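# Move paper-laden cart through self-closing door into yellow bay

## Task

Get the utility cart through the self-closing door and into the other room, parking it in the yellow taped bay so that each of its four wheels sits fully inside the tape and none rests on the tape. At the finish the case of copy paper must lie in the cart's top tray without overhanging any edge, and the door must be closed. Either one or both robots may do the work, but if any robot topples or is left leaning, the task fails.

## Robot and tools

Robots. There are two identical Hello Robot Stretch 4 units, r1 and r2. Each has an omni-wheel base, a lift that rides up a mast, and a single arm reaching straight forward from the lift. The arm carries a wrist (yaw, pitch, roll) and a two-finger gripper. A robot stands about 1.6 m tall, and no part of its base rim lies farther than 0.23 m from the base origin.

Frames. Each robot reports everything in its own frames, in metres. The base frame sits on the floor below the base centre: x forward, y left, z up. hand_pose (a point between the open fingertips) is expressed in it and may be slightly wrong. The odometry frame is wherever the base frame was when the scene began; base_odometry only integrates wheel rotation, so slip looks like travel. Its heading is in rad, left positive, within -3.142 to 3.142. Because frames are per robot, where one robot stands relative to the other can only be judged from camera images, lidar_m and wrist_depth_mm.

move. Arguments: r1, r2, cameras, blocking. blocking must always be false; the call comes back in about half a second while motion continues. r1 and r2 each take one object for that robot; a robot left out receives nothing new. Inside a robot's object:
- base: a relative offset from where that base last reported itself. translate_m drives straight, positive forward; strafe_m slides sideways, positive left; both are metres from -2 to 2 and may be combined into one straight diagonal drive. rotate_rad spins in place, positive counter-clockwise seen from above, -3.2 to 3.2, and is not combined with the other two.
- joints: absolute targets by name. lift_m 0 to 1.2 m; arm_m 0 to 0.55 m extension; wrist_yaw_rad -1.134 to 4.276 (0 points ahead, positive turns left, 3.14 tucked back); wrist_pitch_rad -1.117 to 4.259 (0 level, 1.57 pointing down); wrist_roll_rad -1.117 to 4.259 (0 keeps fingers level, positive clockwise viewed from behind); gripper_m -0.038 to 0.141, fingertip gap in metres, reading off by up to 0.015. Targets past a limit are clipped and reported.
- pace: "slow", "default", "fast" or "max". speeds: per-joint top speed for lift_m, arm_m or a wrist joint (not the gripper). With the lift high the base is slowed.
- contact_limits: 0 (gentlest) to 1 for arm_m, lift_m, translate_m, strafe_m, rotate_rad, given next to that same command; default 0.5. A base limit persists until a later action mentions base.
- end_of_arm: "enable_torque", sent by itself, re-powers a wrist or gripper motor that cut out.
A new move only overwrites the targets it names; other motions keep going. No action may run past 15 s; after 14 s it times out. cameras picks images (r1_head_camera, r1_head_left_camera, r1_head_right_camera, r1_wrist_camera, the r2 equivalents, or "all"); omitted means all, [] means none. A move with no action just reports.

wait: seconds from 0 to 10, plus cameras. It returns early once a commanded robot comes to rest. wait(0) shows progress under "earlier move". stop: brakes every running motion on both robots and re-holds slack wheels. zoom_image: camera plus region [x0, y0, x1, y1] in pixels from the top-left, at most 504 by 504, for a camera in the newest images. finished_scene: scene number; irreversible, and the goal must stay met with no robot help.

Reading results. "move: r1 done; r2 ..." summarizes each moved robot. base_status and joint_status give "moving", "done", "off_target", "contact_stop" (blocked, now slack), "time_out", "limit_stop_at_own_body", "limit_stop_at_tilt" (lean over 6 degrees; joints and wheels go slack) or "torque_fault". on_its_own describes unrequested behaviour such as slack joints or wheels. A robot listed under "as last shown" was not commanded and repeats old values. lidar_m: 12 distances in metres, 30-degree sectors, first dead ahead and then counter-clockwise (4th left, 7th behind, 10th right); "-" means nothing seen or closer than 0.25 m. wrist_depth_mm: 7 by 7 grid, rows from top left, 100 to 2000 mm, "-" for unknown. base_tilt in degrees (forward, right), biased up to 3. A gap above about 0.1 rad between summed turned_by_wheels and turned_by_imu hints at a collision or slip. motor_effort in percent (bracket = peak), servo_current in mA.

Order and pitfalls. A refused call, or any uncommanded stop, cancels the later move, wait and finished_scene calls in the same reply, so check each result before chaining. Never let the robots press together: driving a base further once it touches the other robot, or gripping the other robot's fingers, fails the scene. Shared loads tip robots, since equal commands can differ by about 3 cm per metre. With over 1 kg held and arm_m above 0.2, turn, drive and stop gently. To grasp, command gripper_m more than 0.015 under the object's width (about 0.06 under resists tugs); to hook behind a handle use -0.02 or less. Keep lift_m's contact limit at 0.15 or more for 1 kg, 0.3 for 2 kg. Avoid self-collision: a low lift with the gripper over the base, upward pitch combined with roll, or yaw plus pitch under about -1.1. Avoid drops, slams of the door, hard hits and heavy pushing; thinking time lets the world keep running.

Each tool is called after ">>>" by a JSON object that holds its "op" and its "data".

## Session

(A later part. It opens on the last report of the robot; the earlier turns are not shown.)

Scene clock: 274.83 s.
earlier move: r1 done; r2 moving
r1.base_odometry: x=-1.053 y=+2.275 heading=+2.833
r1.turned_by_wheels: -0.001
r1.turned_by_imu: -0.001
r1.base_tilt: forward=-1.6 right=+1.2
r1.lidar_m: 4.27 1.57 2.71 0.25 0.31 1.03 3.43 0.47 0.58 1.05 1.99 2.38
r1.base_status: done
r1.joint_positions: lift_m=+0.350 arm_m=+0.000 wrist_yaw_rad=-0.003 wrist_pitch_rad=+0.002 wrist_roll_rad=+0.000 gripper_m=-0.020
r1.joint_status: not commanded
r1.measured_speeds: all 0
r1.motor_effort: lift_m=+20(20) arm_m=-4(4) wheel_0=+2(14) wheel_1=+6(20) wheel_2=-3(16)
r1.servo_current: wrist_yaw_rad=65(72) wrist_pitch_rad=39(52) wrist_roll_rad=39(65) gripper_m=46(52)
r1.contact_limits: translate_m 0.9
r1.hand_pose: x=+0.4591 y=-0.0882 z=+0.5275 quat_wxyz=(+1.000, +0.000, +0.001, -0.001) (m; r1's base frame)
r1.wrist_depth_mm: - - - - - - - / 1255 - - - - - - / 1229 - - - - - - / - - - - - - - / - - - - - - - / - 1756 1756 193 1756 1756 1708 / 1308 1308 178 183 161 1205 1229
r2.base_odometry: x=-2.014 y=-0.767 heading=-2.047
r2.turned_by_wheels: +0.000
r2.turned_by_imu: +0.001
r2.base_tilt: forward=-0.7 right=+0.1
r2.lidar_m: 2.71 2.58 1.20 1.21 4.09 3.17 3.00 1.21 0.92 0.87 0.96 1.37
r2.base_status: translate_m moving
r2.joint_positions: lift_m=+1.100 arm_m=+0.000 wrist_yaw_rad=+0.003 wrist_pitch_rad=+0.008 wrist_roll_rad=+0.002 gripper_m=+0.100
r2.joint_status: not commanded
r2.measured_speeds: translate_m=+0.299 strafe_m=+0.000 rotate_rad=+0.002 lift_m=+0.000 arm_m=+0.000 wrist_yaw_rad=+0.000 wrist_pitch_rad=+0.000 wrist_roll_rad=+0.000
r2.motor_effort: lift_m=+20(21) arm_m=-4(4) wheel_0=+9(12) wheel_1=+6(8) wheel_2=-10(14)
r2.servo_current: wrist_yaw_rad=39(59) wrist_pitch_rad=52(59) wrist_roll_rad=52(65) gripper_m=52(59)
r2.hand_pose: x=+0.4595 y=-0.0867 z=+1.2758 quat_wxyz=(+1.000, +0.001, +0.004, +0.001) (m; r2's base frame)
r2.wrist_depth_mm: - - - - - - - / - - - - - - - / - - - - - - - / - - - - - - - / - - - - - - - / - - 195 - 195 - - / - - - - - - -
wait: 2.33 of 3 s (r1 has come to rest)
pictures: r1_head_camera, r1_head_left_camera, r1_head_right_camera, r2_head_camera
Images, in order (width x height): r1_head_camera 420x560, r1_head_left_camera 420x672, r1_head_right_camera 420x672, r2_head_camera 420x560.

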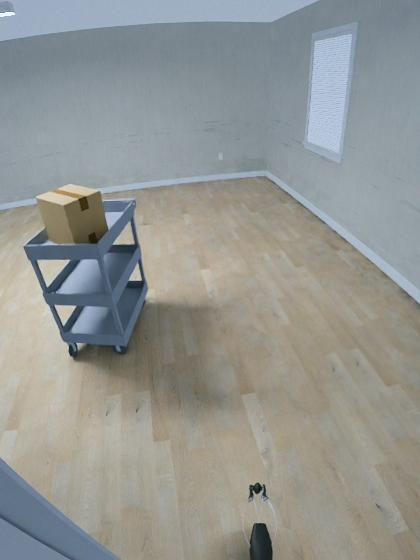

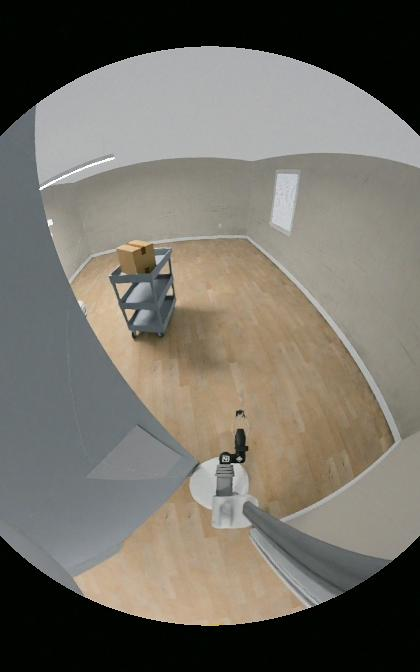

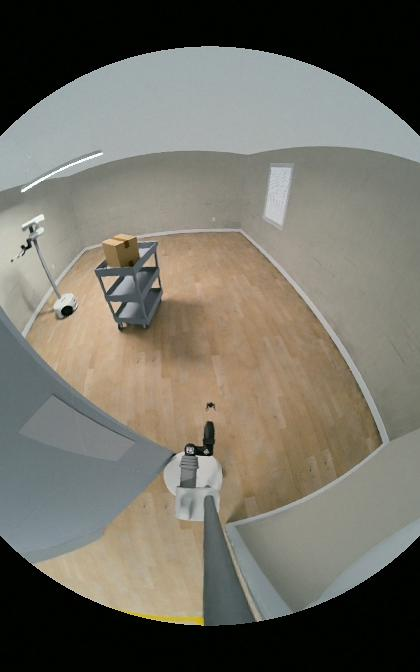

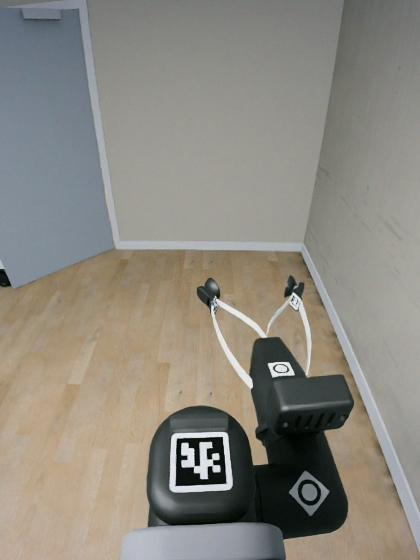

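>>> {"op": "move", "data": {"blocking": false, "r1": {"base":{"translate_m":0.15,"strafe_m":0.2},"contact_limits":{"translate_m":0.8}}, "cameras": []}}

>>> {"op": "wait", "data": {"seconds": 2.5, "cameras": []}}

>>> {"op": "move", "data": {"blocking": false, "r2": {"base":{"translate_m":0.95}}, "cameras": []}}

>>> {"op": "wait", "data": {"seconds": 5, "cameras": ["r1_head_left_camera","r2_head_left_camera","r2_head_camera","r2_wrist_camera"]}}

Scene clock: 283.83 s.
earlier move: r2 done
move: r1 moving
r1.base_odometry: x=-1.079 y=+2.257 heading=+2.833
r1.turned_by_wheels: -0.001
r1.turned_by_imu: -0.001
r1.base_tilt: forward=-1.6 right=+1.3
r1.lidar_m: 4.36 0.27 0.25 0.25 0.29 0.94 3.46 0.50 0.61 1.10 2.02 2.39
r1.base_status: translate_m moving; strafe_m moving
r1.joint_positions: lift_m=+0.350 arm_m=+0.000 wrist_yaw_rad=-0.003 wrist_pitch_rad=+0.002 wrist_roll_rad=+0.000 gripper_m=-0.020
r1.joint_status: not commanded
r1.measured_speeds: translate_m=+0.075 strafe_m=+0.097 rotate_rad=-0.003 lift_m=+0.000 arm_m=+0.000 wrist_yaw_rad=+0.000 wrist_pitch_rad=+0.000 wrist_roll_rad=+0.000
r1.motor_effort: lift_m=+20(20) arm_m=-4(4) wheel_0=-14(14) wheel_1=+17(17) wheel_2=-10(11)
r1.servo_current: wrist_yaw_rad=52(59) wrist_pitch_rad=39(46) wrist_roll_rad=46(65) gripper_m=46(46)
r1.contact_limits: translate_m 0.8
r1.hand_pose: x=+0.4591 y=-0.0882 z=+0.5275 quat_wxyz=(+1.000, +0.000, +0.001, -0.001) (m; r1's base frame)
r1.wrist_depth_mm: - - - - - - - / 1281 - - - - - - / 1182 - - - - - - / - - - - - - - / - - - - - - - / - 1808 1808 193 1863 1756 1708 / 1229 1281 178 183 162 1229 1281
r2.base_odometry: x=-2.394 y=-1.504 heading=-2.047
r2.turned_by_wheels: +0.000
r2.turned_by_imu: +0.002
r2.base_tilt: forward=-0.7 right=+0.1
r2.lidar_m: 1.89 1.97 1.90 1.06 1.15 4.04 3.14 1.30 0.98 0.92 0.98 1.44
r2.base_status: done
r2.joint_positions: lift_m=+1.100 arm_m=+0.000 wrist_yaw_rad=+0.003 wrist_pitch_rad=+0.008 wrist_roll_rad=+0.002 gripper_m=+0.100
r2.joint_status: not commanded
r2.measured_speeds: all 0
r2.motor_effort: lift_m=+20(20) arm_m=-4(4) wheel_0=+4(4) wheel_1=+3(4) wheel_2=-4(4)
r2.servo_current: wrist_yaw_rad=59(59) wrist_pitch_rad=46(52) wrist_roll_rad=52(59) gripper_m=46(52)
r2.hand_pose: x=+0.4595 y=-0.0867 z=+1.2758 quat_wxyz=(+1.000, +0.001, +0.004, +0.001) (m; r2's base frame)
r2.wrist_depth_mm: - - - - - - - / - - - - - - - / - - - - - - - / - - - - - - - / - - - - - - - / - - 188 - 185 - - / - - - - - - -
pictures: none
No camera images: "cameras" was empty.

Scene clock: 285.63 s.
earlier move: r1 done
r1.base_odometry: x=-1.256 y=+2.130 heading=+2.833
r1.turned_by_wheels: +0.001
r1.turned_by_imu: +0.002
r1.base_tilt: forward=-1.6 right=+1.2
r1.lidar_m: 1.66 1.35 1.84 0.25 0.25 0.48 3.61 0.72 0.77 1.48 2.17 2.58
r1.base_status: done
r1.joint_positions: lift_m=+0.350 arm_m=+0.000 wrist_yaw_rad=-0.003 wrist_pitch_rad=+0.002 wrist_roll_rad=+0.000 gripper_m=-0.020
r1.joint_status: not commanded
r1.measured_speeds: all 0
r1.motor_effort: lift_m=+20(20) arm_m=-4(4) wheel_0=-3(16) wheel_1=+5(17) wheel_2=-3(11)
r1.servo_current: wrist_yaw_rad=65(72) wrist_pitch_rad=52(52) wrist_roll_rad=46(65) gripper_m=39(52)
r1.contact_limits: translate_m 0.8
r1.hand_pose: x=+0.4591 y=-0.0882 z=+0.5275 quat_wxyz=(+1.000, +0.000, +0.001, -0.001) (m; r1's base frame)
r1.wrist_depth_mm: - - - - - - - / 1160 1281 - - - - - / - 1336 - - - - - / - - - - - - - / - - - - - - - / - - 210 192 1863 1808 1661 / 1308 1098 178 183 161 1205 1255
r2.base_odometry: x=-2.394 y=-1.504 heading=-2.047
r2.turned_by_wheels: +0.000
r2.turned_by_imu: +0.000
r2.base_tilt: forward=-0.7 right=+0.1
r2.lidar_m: 1.90 1.78 1.72 1.06 1.13 4.02 3.14 1.31 0.97 0.94 1.00 1.46
r2.base_status: done
r2.joint_positions: lift_m=+1.100 arm_m=+0.000 wrist_yaw_rad=+0.003 wrist_pitch_rad=+0.008 wrist_roll_rad=+0.002 gripper_m=+0.100
r2.joint_status: not commanded
r2.measured_speeds: all 0
r2.motor_effort: lift_m=+20(20) arm_m=-4(4) wheel_0=+3(4) wheel_1=+3(4) wheel_2=-4(4)
r2.servo_current: wrist_yaw_rad=39(59) wrist_pitch_rad=46(59) wrist_roll_rad=39(59) gripper_m=46(59)
r2.hand_pose: x=+0.4595 y=-0.0867 z=+1.2758 quat_wxyz=(+1.000, +0.001, +0.004, +0.001) (m; r2's base frame)
r2.wrist_depth_mm: 1430 - - - - - - / - - - - - - - / - - - - - - - / - - - - - - - / - - - - - - - / - - 189 - 186 - - / - - - - - - -
wait: 1.80 of 2.5 s (r1 has come to rest)
pictures: none
No camera images: "cameras" was empty.

Scene clock: 286.13 s.
move: r2 moving
r1: as last shown
r1.turned_by_wheels: +0.000
r1.turned_by_imu: +0.000
r1.lidar_m: 1.65 1.34 1.83 0.25 0.25 0.50 3.60 0.71 0.78 1.46 2.16 2.59
r1.motor_effort: lift_m=+20(20) arm_m=-4(4) wheel_0=-3(4) wheel_1=+5(6) wheel_2=-3(3)
r1.servo_current: wrist_yaw_rad=46(72) wrist_pitch_rad=39(52) wrist_roll_rad=33(72) gripper_m=46(46)
r1.contact_limits: translate_m 0.8
r1.wrist_depth_mm: - - - - - - - / 1182 1229 - - - - - / - 1308 - - - - - / - - - - - - - / - - - - - - - / - - 210 193 1863 1808 1708 / 1281 1098 178 183 161 1182 1281
r2.base_odometry: x=-2.408 y=-1.532 heading=-2.047
r2.turned_by_wheels: +0.000
r2.turned_by_imu: +0.000
r2.base_tilt: forward=-0.7 right=+0.1
r2.lidar_m: 1.85 1.80 1.70 1.08 1.11 4.04 3.14 1.29 0.96 0.94 1.00 1.42
r2.base_status: translate_m moving
r2.joint_positions: lift_m=+1.100 arm_m=+0.000 wrist_yaw_rad=+0.003 wrist_pitch_rad=+0.008 wrist_roll_rad=+0.002 gripper_m=+0.100
r2.joint_status: not commanded
r2.measured_speeds: translate_m=+0.121 strafe_m=+0.001 rotate_rad=-0.001 lift_m=+0.000 arm_m=+0.000 wrist_yaw_rad=+0.000 wrist_pitch_rad=+0.000 wrist_roll_rad=+0.000
r2.motor_effort: lift_m=+20(20) arm_m=-4(4) wheel_0=+6(10) wheel_1=+6(8) wheel_2=-11(13)
r2.servo_current: wrist_yaw_rad=46(59) wrist_pitch_rad=52(59) wrist_roll_rad=52(59) gripper_m=46(52)
r2.hand_pose: x=+0.4595 y=-0.0867 z=+1.2758 quat_wxyz=(+1.000, +0.001, +0.004, +0.001) (m; r2's base frame)
r2.wrist_depth_mm: 1397 - - - - - - / - - - - - - - / - - - - - - - / - - - - - - - / - - - - - - - / - - 189 - 185 - - / - - - - - - -
pictures: none
No camera images: "cameras" was empty.

Scene clock: 290.30 s.
earlier move: r2 done
r1.base_odometry: x=-1.256 y=+2.130 heading=+2.833
r1.turned_by_wheels: +0.000
r1.turned_by_imu: +0.000
r1.base_tilt: forward=-1.6 right=+1.3
r1.lidar_m: 1.63 1.33 3.11 0.25 0.25 0.47 3.61 0.67 0.79 1.46 2.14 2.59
r1.base_status: not commanded
r1.joint_positions: lift_m=+0.350 arm_m=+0.000 wrist_yaw_rad=-0.003 wrist_pitch_rad=+0.002 wrist_roll_rad=+0.000 gripper_m=-0.020
r1.joint_status: not commanded
r1.measured_speeds: all 0
r1.motor_effort: lift_m=+20(20) arm_m=-4(4) wheel_0=-3(4) wheel_1=+5(6) wheel_2=-3(3)
r1.servo_current: wrist_yaw_rad=65(72) wrist_pitch_rad=46(52) wrist_roll_rad=52(72) gripper_m=39(52)
r1.contact_limits: translate_m 0.8
r1.hand_pose: x=+0.4591 y=-0.0882 z=+0.5275 quat_wxyz=(+1.000, +0.000, +0.001, -0.001) (m; r1's base frame)
r1.wrist_depth_mm: - - - - - - - / 1160 1229 - - - - - / - 1308 - - - - - / - - - - - - - / - - - - - - - / - - 211 193 1863 1808 1661 / 1281 1098 178 183 161 1229 1255
r2.base_odometry: x=-2.829 y=-2.348 heading=-2.047
r2.turned_by_wheels: +0.000
r2.turned_by_imu: +0.002
r2.base_tilt: forward=-0.7 right=+0.1
r2.lidar_m: 0.95 1.01 1.23 1.31 1.58 1.55 3.34 1.37 1.04 0.99 1.08 0.98
r2.base_status: done
r2.joint_positions: lift_m=+1.100 arm_m=+0.000 wrist_yaw_rad=+0.003 wrist_pitch_rad=+0.008 wrist_roll_rad=+0.002 gripper_m=+0.100
r2.joint_status: not commanded
r2.measured_speeds: all 0
r2.motor_effort: lift_m=+20(20) arm_m=-4(4) wheel_0=+4(11) wheel_1=+3(9) wheel_2=-3(14)
r2.servo_current: wrist_yaw_rad=52(65) wrist_pitch_rad=46(59) wrist_roll_rad=26(59) gripper_m=46(59)
r2.hand_pose: x=+0.4595 y=-0.0867 z=+1.2758 quat_wxyz=(+1.000, +0.001, +0.004, +0.001) (m; r2's base frame)
r2.wrist_depth_mm: - - - - - - - / - - - - - - - / - - - - - - - / - - - - - - - / - - - - - - - / - - 189 - 185 - - / - - - - - - -
wait: 4.17 of 5 s (r2 has come to rest)
pictures: r1_head_left_camera, r2_head_camera, r2_head_left_camera, r2_wrist_camera
Images, in order (width x height): r1_head_left_camera 420x672, r2_head_camera 420x560, r2_head_left_camera 420x672, r2_wrist_camera 616x392.

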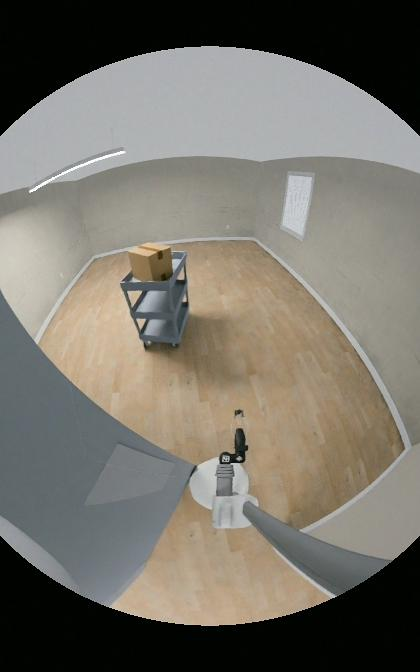

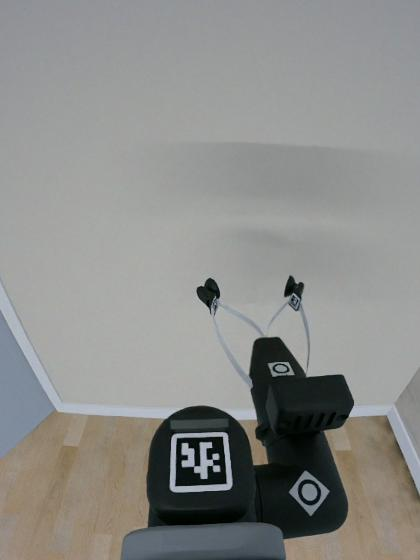

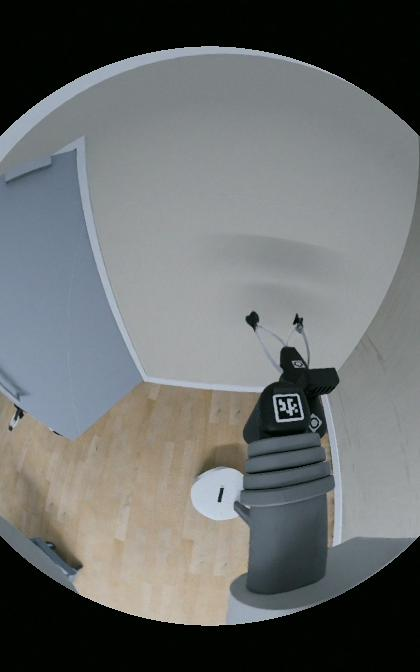

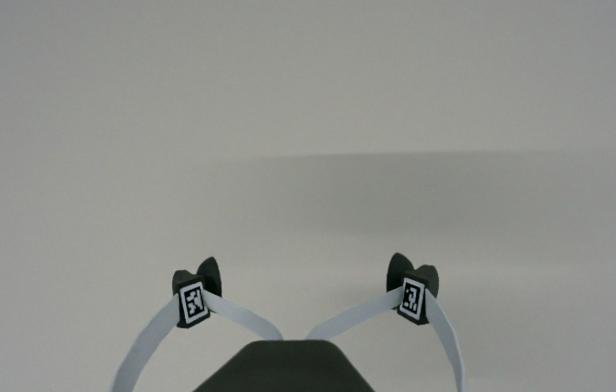

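>>> {"op": "move", "data": {"blocking": false, "r2": {"base":{"rotate_rad":1.3},"joints":{"lift_m":0.95}}, "cameras": []}}

>>> {"op": "wait", "data": {"seconds": 4, "cameras": ["r2_head_left_camera","r2_head_camera","r2_wrist_camera"]}}

Scene clock: 295.73 s.
move: r2 moving
r1: as last shown
r1.base_tilt: forward=-1.6 right=+1.2
r1.lidar_m: 1.63 1.36 3.08 0.25 0.25 0.47 3.61 0.72 0.78 1.48 2.16 2.57
r1.motor_effort: lift_m=+20(20) arm_m=-4(4) wheel_0=-3(4) wheel_1=+5(5) wheel_2=-3(3)
r1.servo_current: wrist_yaw_rad=39(52) wrist_pitch_rad=39(52) wrist_roll_rad=59(59) gripper_m=39(46)
r1.contact_limits: translate_m 0.8
r1.wrist_depth_mm: - - - - - - - / 1160 1255 - - - - - / - 1308 - - - - - / - - - - - - - / - - - - - - - / - - 210 193 1863 1808 1661 / 1336 1098 177 183 162 1205 1229
r2.base_odometry: x=-2.829 y=-2.348 heading=-1.884
r2.turned_by_wheels: +0.163
r2.turned_by_imu: +0.159
r2.base_tilt: forward=-0.7 right=+0.1
r2.lidar_m: 0.94 1.09 1.23 1.70 1.58 4.89 2.29 1.20 1.00 1.00 1.14 0.93
r2.base_status: rotate_rad moving
r2.joint_positions: lift_m=+1.062 arm_m=+0.000 wrist_yaw_rad=+0.003 wrist_pitch_rad=+0.008 wrist_roll_rad=+0.002 gripper_m=+0.100
r2.joint_status: lift_m moving
r2.measured_speeds: translate_m=+0.002 strafe_m=-0.001 rotate_rad=+0.634 lift_m=-0.146 arm_m=+0.000 wrist_yaw_rad=+0.000 wrist_pitch_rad=+0.000 wrist_roll_rad=+0.000
r2.motor_effort: lift_m=+13(20) arm_m=-4(4) wheel_0=-9(9) wheel_1=-9(9) wheel_2=-9(10)
r2.servo_current: wrist_yaw_rad=52(59) wrist_pitch_rad=46(52) wrist_roll_rad=52(59) gripper_m=46(52)
r2.hand_pose: x=+0.4595 y=-0.0867 z=+1.2384 quat_wxyz=(+1.000, +0.001, +0.004, +0.001) (m; r2's base frame)
r2.wrist_depth_mm: - - - - - - - / - - - - - - - / - - - - - - - / - - - - - - - / - - - - - - - / - - 189 - 186 - - / - - - - - - -
pictures: none
No camera images: "cameras" was empty.

Scene clock: 297.53 s.
earlier move: r2 done
r1.base_odometry: x=-1.256 y=+2.130 heading=+2.833
r1.turned_by_wheels: +0.000
r1.turned_by_imu: +0.000
r1.base_tilt: forward=-1.6 right=+1.3
r1.lidar_m: 1.61 1.34 3.13 0.25 0.25 0.51 3.62 0.72 0.79 1.48 2.18 2.58
r1.base_status: not commanded
r1.joint_positions: lift_m=+0.350 arm_m=+0.000 wrist_yaw_rad=-0.003 wrist_pitch_rad=+0.002 wrist_roll_rad=+0.000 gripper_m=-0.020
r1.joint_status: not commanded
r1.measured_speeds: all 0
r1.motor_effort: lift_m=+20(20) arm_m=-4(4) wheel_0=-3(4) wheel_1=+5(6) wheel_2=-3(3)
r1.servo_current: wrist_yaw_rad=52(78) wrist_pitch_rad=46(52) wrist_roll_rad=52(59) gripper_m=39(52)
r1.contact_limits: translate_m 0.8
r1.hand_pose: x=+0.4591 y=-0.0882 z=+0.5275 quat_wxyz=(+1.000, +0.000, +0.001, -0.001) (m; r1's base frame)
r1.wrist_depth_mm: - - - - - - - / 1160 1229 - - - - - / - 1308 - - - - - / - - - - - - - / - - - - - - - / - - 211 193 1808 1808 1661 / 1308 1098 178 183 161 1229 1255
r2.base_odometry: x=-2.829 y=-2.348 heading=-0.748
r2.turned_by_wheels: +1.136
r2.turned_by_imu: +1.106
r2.base_tilt: forward=-0.7 right=+0.1
r2.lidar_m: 1.22 1.75 1.56 4.85 1.91 1.13 1.00 0.99 1.07 0.94 0.96 1.10
r2.base_status: done
r2.joint_positions: lift_m=+0.950 arm_m=+0.000 wrist_yaw_rad=+0.003 wrist_pitch_rad=+0.008 wrist_roll_rad=+0.002 gripper_m=+0.100
r2.joint_status: all done
r2.measured_speeds: all 0
r2.motor_effort: lift_m=+14(20) arm_m=-4(4) wheel_0=-2(11) wheel_1=-4(9) wheel_2=-6(12)
r2.servo_current: wrist_yaw_rad=52(72) wrist_pitch_rad=46(59) wrist_roll_rad=46(59) gripper_m=59(59)
r2.hand_pose: x=+0.4595 y=-0.0867 z=+1.1263 quat_wxyz=(+1.000, +0.001, +0.004, +0.001) (m; r2's base frame)
r2.wrist_depth_mm: - - - - - - - / - - - - - - - / - - - - - - - / - - - - - - - / - - - - - - - / - - 190 - 186 - - / - - 1576 - - - -
wait: 1.80 of 4 s (r2 has come to rest)
pictures: r2_head_camera, r2_head_left_camera, r2_wrist_camera
Images, in order (width x height): r2_head_camera 420x560, r2_head_left_camera 420x672, r2_wrist_camera 616x392.

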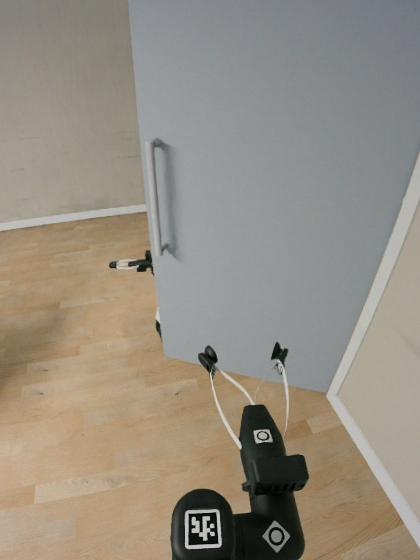

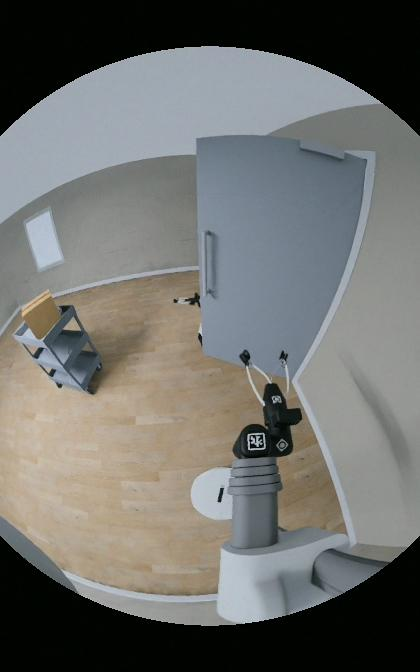

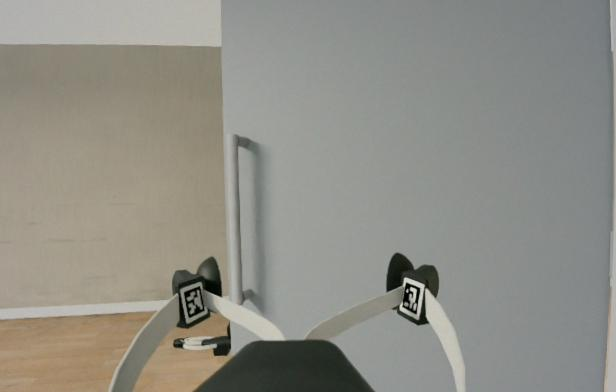

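>>> {"op": "move", "data": {"blocking": false, "r2": {"base":{"translate_m":0.42,"strafe_m":0.13}}, "cameras": []}}

>>> {"op": "wait", "data": {"seconds": 4, "cameras": ["r2_head_camera","r2_wrist_camera"]}}

Scene clock: 307.07 s.
move: r2 moving
r1: as last shown
r1.base_tilt: forward=-1.6 right=+1.2
r1.lidar_m: 1.63 1.35 3.10 0.25 0.25 0.50 3.62 0.70 0.79 1.46 2.15 2.56
r1.motor_effort: lift_m=+20(20) arm_m=-4(4) wheel_0=-3(4) wheel_1=+5(5) wheel_2=-3(3)
r1.servo_current: wrist_yaw_rad=52(65) wrist_pitch_rad=39(46) wrist_roll_rad=59(72) gripper_m=46(46)
r1.contact_limits: translate_m 0.8
r1.wrist_depth_mm: - - - - - - - / 1205 1255 - - - - - / - 1308 - - - - - / - - - - - - - / - - - - - - - / - - 211 193 1863 1808 1756 / 1281 1078 178 184 161 1229 1255
r2.base_odometry: x=-2.800 y=-2.362 heading=-0.748
r2.turned_by_wheels: +0.000
r2.turned_by_imu: +0.001
r2.base_tilt: forward=-0.7 right=+0.0
r2.lidar_m: 1.22 1.65 1.53 4.86 1.97 1.17 1.04 1.03 1.09 0.94 0.94 1.12
r2.base_status: translate_m moving; strafe_m moving
r2.joint_positions: lift_m=+0.950 arm_m=+0.000 wrist_yaw_rad=+0.003 wrist_pitch_rad=+0.008 wrist_roll_rad=+0.002 gripper_m=+0.100
r2.joint_status: not commanded
r2.measured_speeds: translate_m=+0.122 strafe_m=+0.038 rotate_rad=-0.001 lift_m=+0.000 arm_m=+0.000 wrist_yaw_rad=+0.000 wrist_pitch_rad=+0.000 wrist_roll_rad=+0.000
r2.motor_effort: lift_m=+14(14) arm_m=-4(4) wheel_0=+5(8) wheel_1=+8(10) wheel_2=-12(14)
r2.servo_current: wrist_yaw_rad=46(59) wrist_pitch_rad=52(59) wrist_roll_rad=52(52) gripper_m=52(52)
r2.hand_pose: x=+0.4595 y=-0.0867 z=+1.1263 quat_wxyz=(+1.000, +0.001, +0.004, +0.001) (m; r2's base frame)
r2.wrist_depth_mm: - - - - - - - / - - - - - - - / - - - - - - - / - - - - - - - / - - - - - - - / - - 194 - 186 - - / - - 1464 - - - -
pictures: none
No camera images: "cameras" was empty.

Scene clock: 309.47 s.
earlier move: r2 done
r1.base_odometry: x=-1.256 y=+2.130 heading=+2.833
r1.turned_by_wheels: +0.000
r1.turned_by_imu: +0.000
r1.base_tilt: forward=-1.6 right=+1.3
r1.lidar_m: 1.67 1.35 3.11 0.25 0.25 0.48 3.61 0.73 0.78 1.46 2.15 2.59
r1.base_status: not commanded
r1.joint_positions: lift_m=+0.350 arm_m=+0.000 wrist_yaw_rad=-0.003 wrist_pitch_rad=+0.002 wrist_roll_rad=+0.000 gripper_m=-0.020
r1.joint_status: not commanded
r1.measured_speeds: all 0
r1.motor_effort: lift_m=+20(20) arm_m=-4(4) wheel_0=-4(4) wheel_1=+5(6) wheel_2=-3(3)
r1.servo_current: wrist_yaw_rad=46(72) wrist_pitch_rad=46(52) wrist_roll_rad=46(72) gripper_m=46(52)
r1.contact_limits: translate_m 0.8
r1.hand_pose: x=+0.4591 y=-0.0882 z=+0.5275 quat_wxyz=(+1.000, +0.000, +0.001, -0.001) (m; r1's base frame)
r1.wrist_depth_mm: - - - - - - - / 1205 1255 - - - - - / - 1308 - - - - - / - - - - - - - / - - - - - - - / - - 210 193 1756 1756 1661 / 1308 1098 178 183 161 1205 1255
r2.base_odometry: x=-2.433 y=-2.538 heading=-0.748
r2.turned_by_wheels: +0.000
r2.turned_by_imu: +0.001
r2.base_tilt: forward=-0.7 right=+0.0
r2.lidar_m: 0.85 1.29 1.29 1.29 2.72 1.66 1.45 1.43 1.13 0.97 0.98 0.88
r2.base_status: done
r2.joint_positions: lift_m=+0.950 arm_m=+0.000 wrist_yaw_rad=+0.003 wrist_pitch_rad=+0.008 wrist_roll_rad=+0.002 gripper_m=+0.100
r2.joint_status: not commanded
r2.measured_speeds: all 0
r2.motor_effort: lift_m=+15(15) arm_m=-4(4) wheel_0=+2(10) wheel_1=+4(11) wheel_2=-4(14)
r2.servo_current: wrist_yaw_rad=52(65) wrist_pitch_rad=52(59) wrist_roll_rad=46(59) gripper_m=52(59)
r2.hand_pose: x=+0.4595 y=-0.0867 z=+1.1263 quat_wxyz=(+1.000, +0.001, +0.004, +0.001) (m; r2's base frame)
r2.wrist_depth_mm: - - - - - - - / - - - - - - - / - - - - - - - / - - - - - - - / - - - - - - - / - - 195 - 185 - - / - - - - - - -
wait: 2.40 of 4 s (r2 has come to rest)
pictures: r2_head_camera, r2_wrist_camera
Images, in order (width x height): r2_head_camera 420x560, r2_wrist_camera 616x392.

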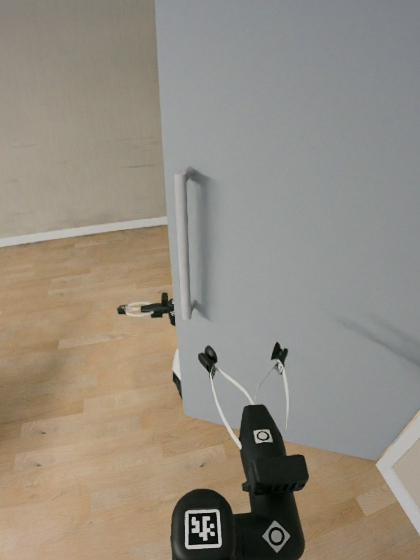

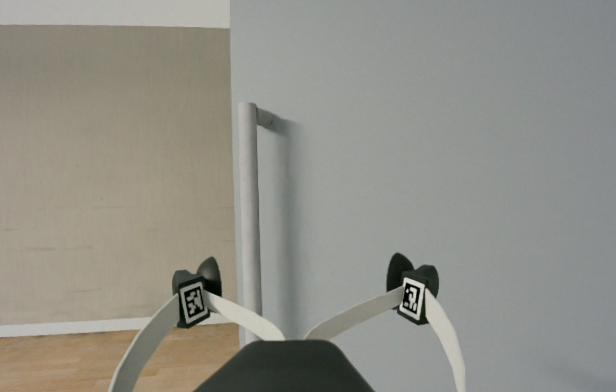

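>>> {"op": "move", "data": {"blocking": false, "r2": {"base":{"translate_m":0.18,"strafe_m":0.08}}, "cameras": []}}

>>> {"op": "wait", "data": {"seconds": 4, "cameras": ["r2_head_camera","r2_wrist_camera"]}}

Scene clock: 316.47 s.
move: r2 moving
r1: as last shown
r1.base_tilt: forward=-1.6 right=+1.2
r1.lidar_m: 1.66 1.34 3.10 0.25 0.25 0.47 3.63 0.71 0.79 1.50 2.16 2.58
r1.motor_effort: lift_m=+20(20) arm_m=-4(4) wheel_0=-3(4) wheel_1=+5(6) wheel_2=-3(3)
r1.servo_current: wrist_yaw_rad=59(59) wrist_pitch_rad=39(52) wrist_roll_rad=39(52) gripper_m=46(52)
r1.contact_limits: translate_m 0.8
r1.wrist_depth_mm: - - - - - - - / 1182 1229 - - - - - / - 1281 - - - - - / - - - - - - - / - - - - - - - / - - 210 193 1921 1708 1708 / 1336 1098 178 183 162 1182 1255
r2.base_odometry: x=-2.401 y=-2.549 heading=-0.748
r2.turned_by_wheels: +0.000
r2.turned_by_imu: +0.001
r2.base_tilt: forward=-0.6 right=+0.1
r2.lidar_m: 0.84 1.26 1.28 1.27 2.78 1.65 1.47 1.48 1.16 0.99 0.94 0.84
r2.base_status: translate_m moving; strafe_m moving
r2.joint_positions: lift_m=+0.950 arm_m=+0.000 wrist_yaw_rad=+0.003 wrist_pitch_rad=+0.008 wrist_roll_rad=+0.002 gripper_m=+0.100
r2.joint_status: not commanded
r2.measured_speeds: translate_m=+0.122 strafe_m=+0.054 rotate_rad=+0.004 lift_m=+0.000 arm_m=+0.000 wrist_yaw_rad=+0.000 wrist_pitch_rad=+0.000 wrist_roll_rad=+0.000
r2.motor_effort: lift_m=+15(15) arm_m=-4(4) wheel_0=+4(7) wheel_1=+9(11) wheel_2=-12(13)
r2.servo_current: wrist_yaw_rad=52(65) wrist_pitch_rad=52(52) wrist_roll_rad=39(59) gripper_m=46(52)
r2.hand_pose: x=+0.4595 y=-0.0867 z=+1.1263 quat_wxyz=(+1.000, +0.001, +0.004, +0.001) (m; r2's base frame)
r2.wrist_depth_mm: - - - - - - - / - - - - - - - / - - - - - - - / - - - - - - - / - - - - - - - / - - 195 - 185 - - / - - - - - - -
pictures: none
No camera images: "cameras" was empty.

Scene clock: 317.97 s.
earlier move: r2 done
r1.base_odometry: x=-1.256 y=+2.130 heading=+2.833
r1.turned_by_wheels: +0.000
r1.turned_by_imu: +0.000
r1.base_tilt: forward=-1.6 right=+1.3
r1.lidar_m: 1.61 1.35 3.11 0.25 0.26 0.49 3.60 0.68 0.77 1.48 2.15 2.57
r1.base_status: not commanded
r1.joint_positions: lift_m=+0.350 arm_m=+0.000 wrist_yaw_rad=-0.003 wrist_pitch_rad=+0.002 wrist_roll_rad=+0.000 gripper_m=-0.020
r1.joint_status: not commanded
r1.measured_speeds: all 0
r1.motor_effort: lift_m=+20(20) arm_m=-4(4) wheel_0=-4(4) wheel_1=+5(6) wheel_2=-3(3)
r1.servo_current: wrist_yaw_rad=46(65) wrist_pitch_rad=46(52) wrist_roll_rad=52(59) gripper_m=46(52)
r1.contact_limits: translate_m 0.8
r1.hand_pose: x=+0.4591 y=-0.0882 z=+0.5275 quat_wxyz=(+1.000, +0.000, +0.001, -0.001) (m; r1's base frame)
r1.wrist_depth_mm: - - - - - - - / 1182 1255 - - - - - / - 1336 - - - - - / - - - - - - - / - - - - - - - / - - 210 193 1863 1863 1661 / 1336 1098 178 183 161 1182 1281
r2.base_odometry: x=-2.247 y=-2.602 heading=-0.747
r2.turned_by_wheels: +0.000
r2.turned_by_imu: +0.001
r2.base_tilt: forward=-0.7 right=+0.0
r2.lidar_m: 0.67 1.11 1.18 1.15 3.08 1.88 1.61 1.64 1.13 1.01 0.83 0.72
r2.base_status: done
r2.joint_positions: lift_m=+0.950 arm_m=+0.000 wrist_yaw_rad=+0.003 wrist_pitch_rad=+0.008 wrist_roll_rad=+0.002 gripper_m=+0.100
r2.joint_status: not commanded
r2.measured_speeds: all 0
r2.motor_effort: lift_m=+15(15) arm_m=-4(4) wheel_0=+5(9) wheel_1=+3(11) wheel_2=-3(13)
r2.servo_current: wrist_yaw_rad=46(65) wrist_pitch_rad=52(59) wrist_roll_rad=46(65) gripper_m=46(59)
r2.hand_pose: x=+0.4595 y=-0.0867 z=+1.1263 quat_wxyz=(+1.000, +0.001, +0.004, +0.001) (m; r2's base frame)
r2.wrist_depth_mm: - - - - - - - / - - - 462 - - - / - - - 459 - - - / - - - 469 - - - / - - - 466 - - - / - - 195 462 185 - - / - - - - - - -
wait: 1.50 of 4 s (r2 has come to rest)
pictures: r2_head_camera, r2_wrist_camera
Images, in order (width x height): r2_head_camera 420x560, r2_wrist_camera 616x392.

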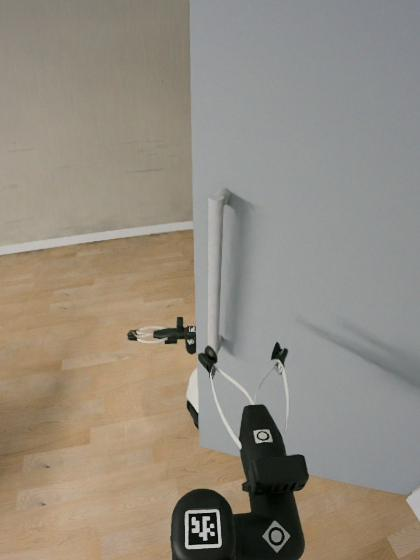

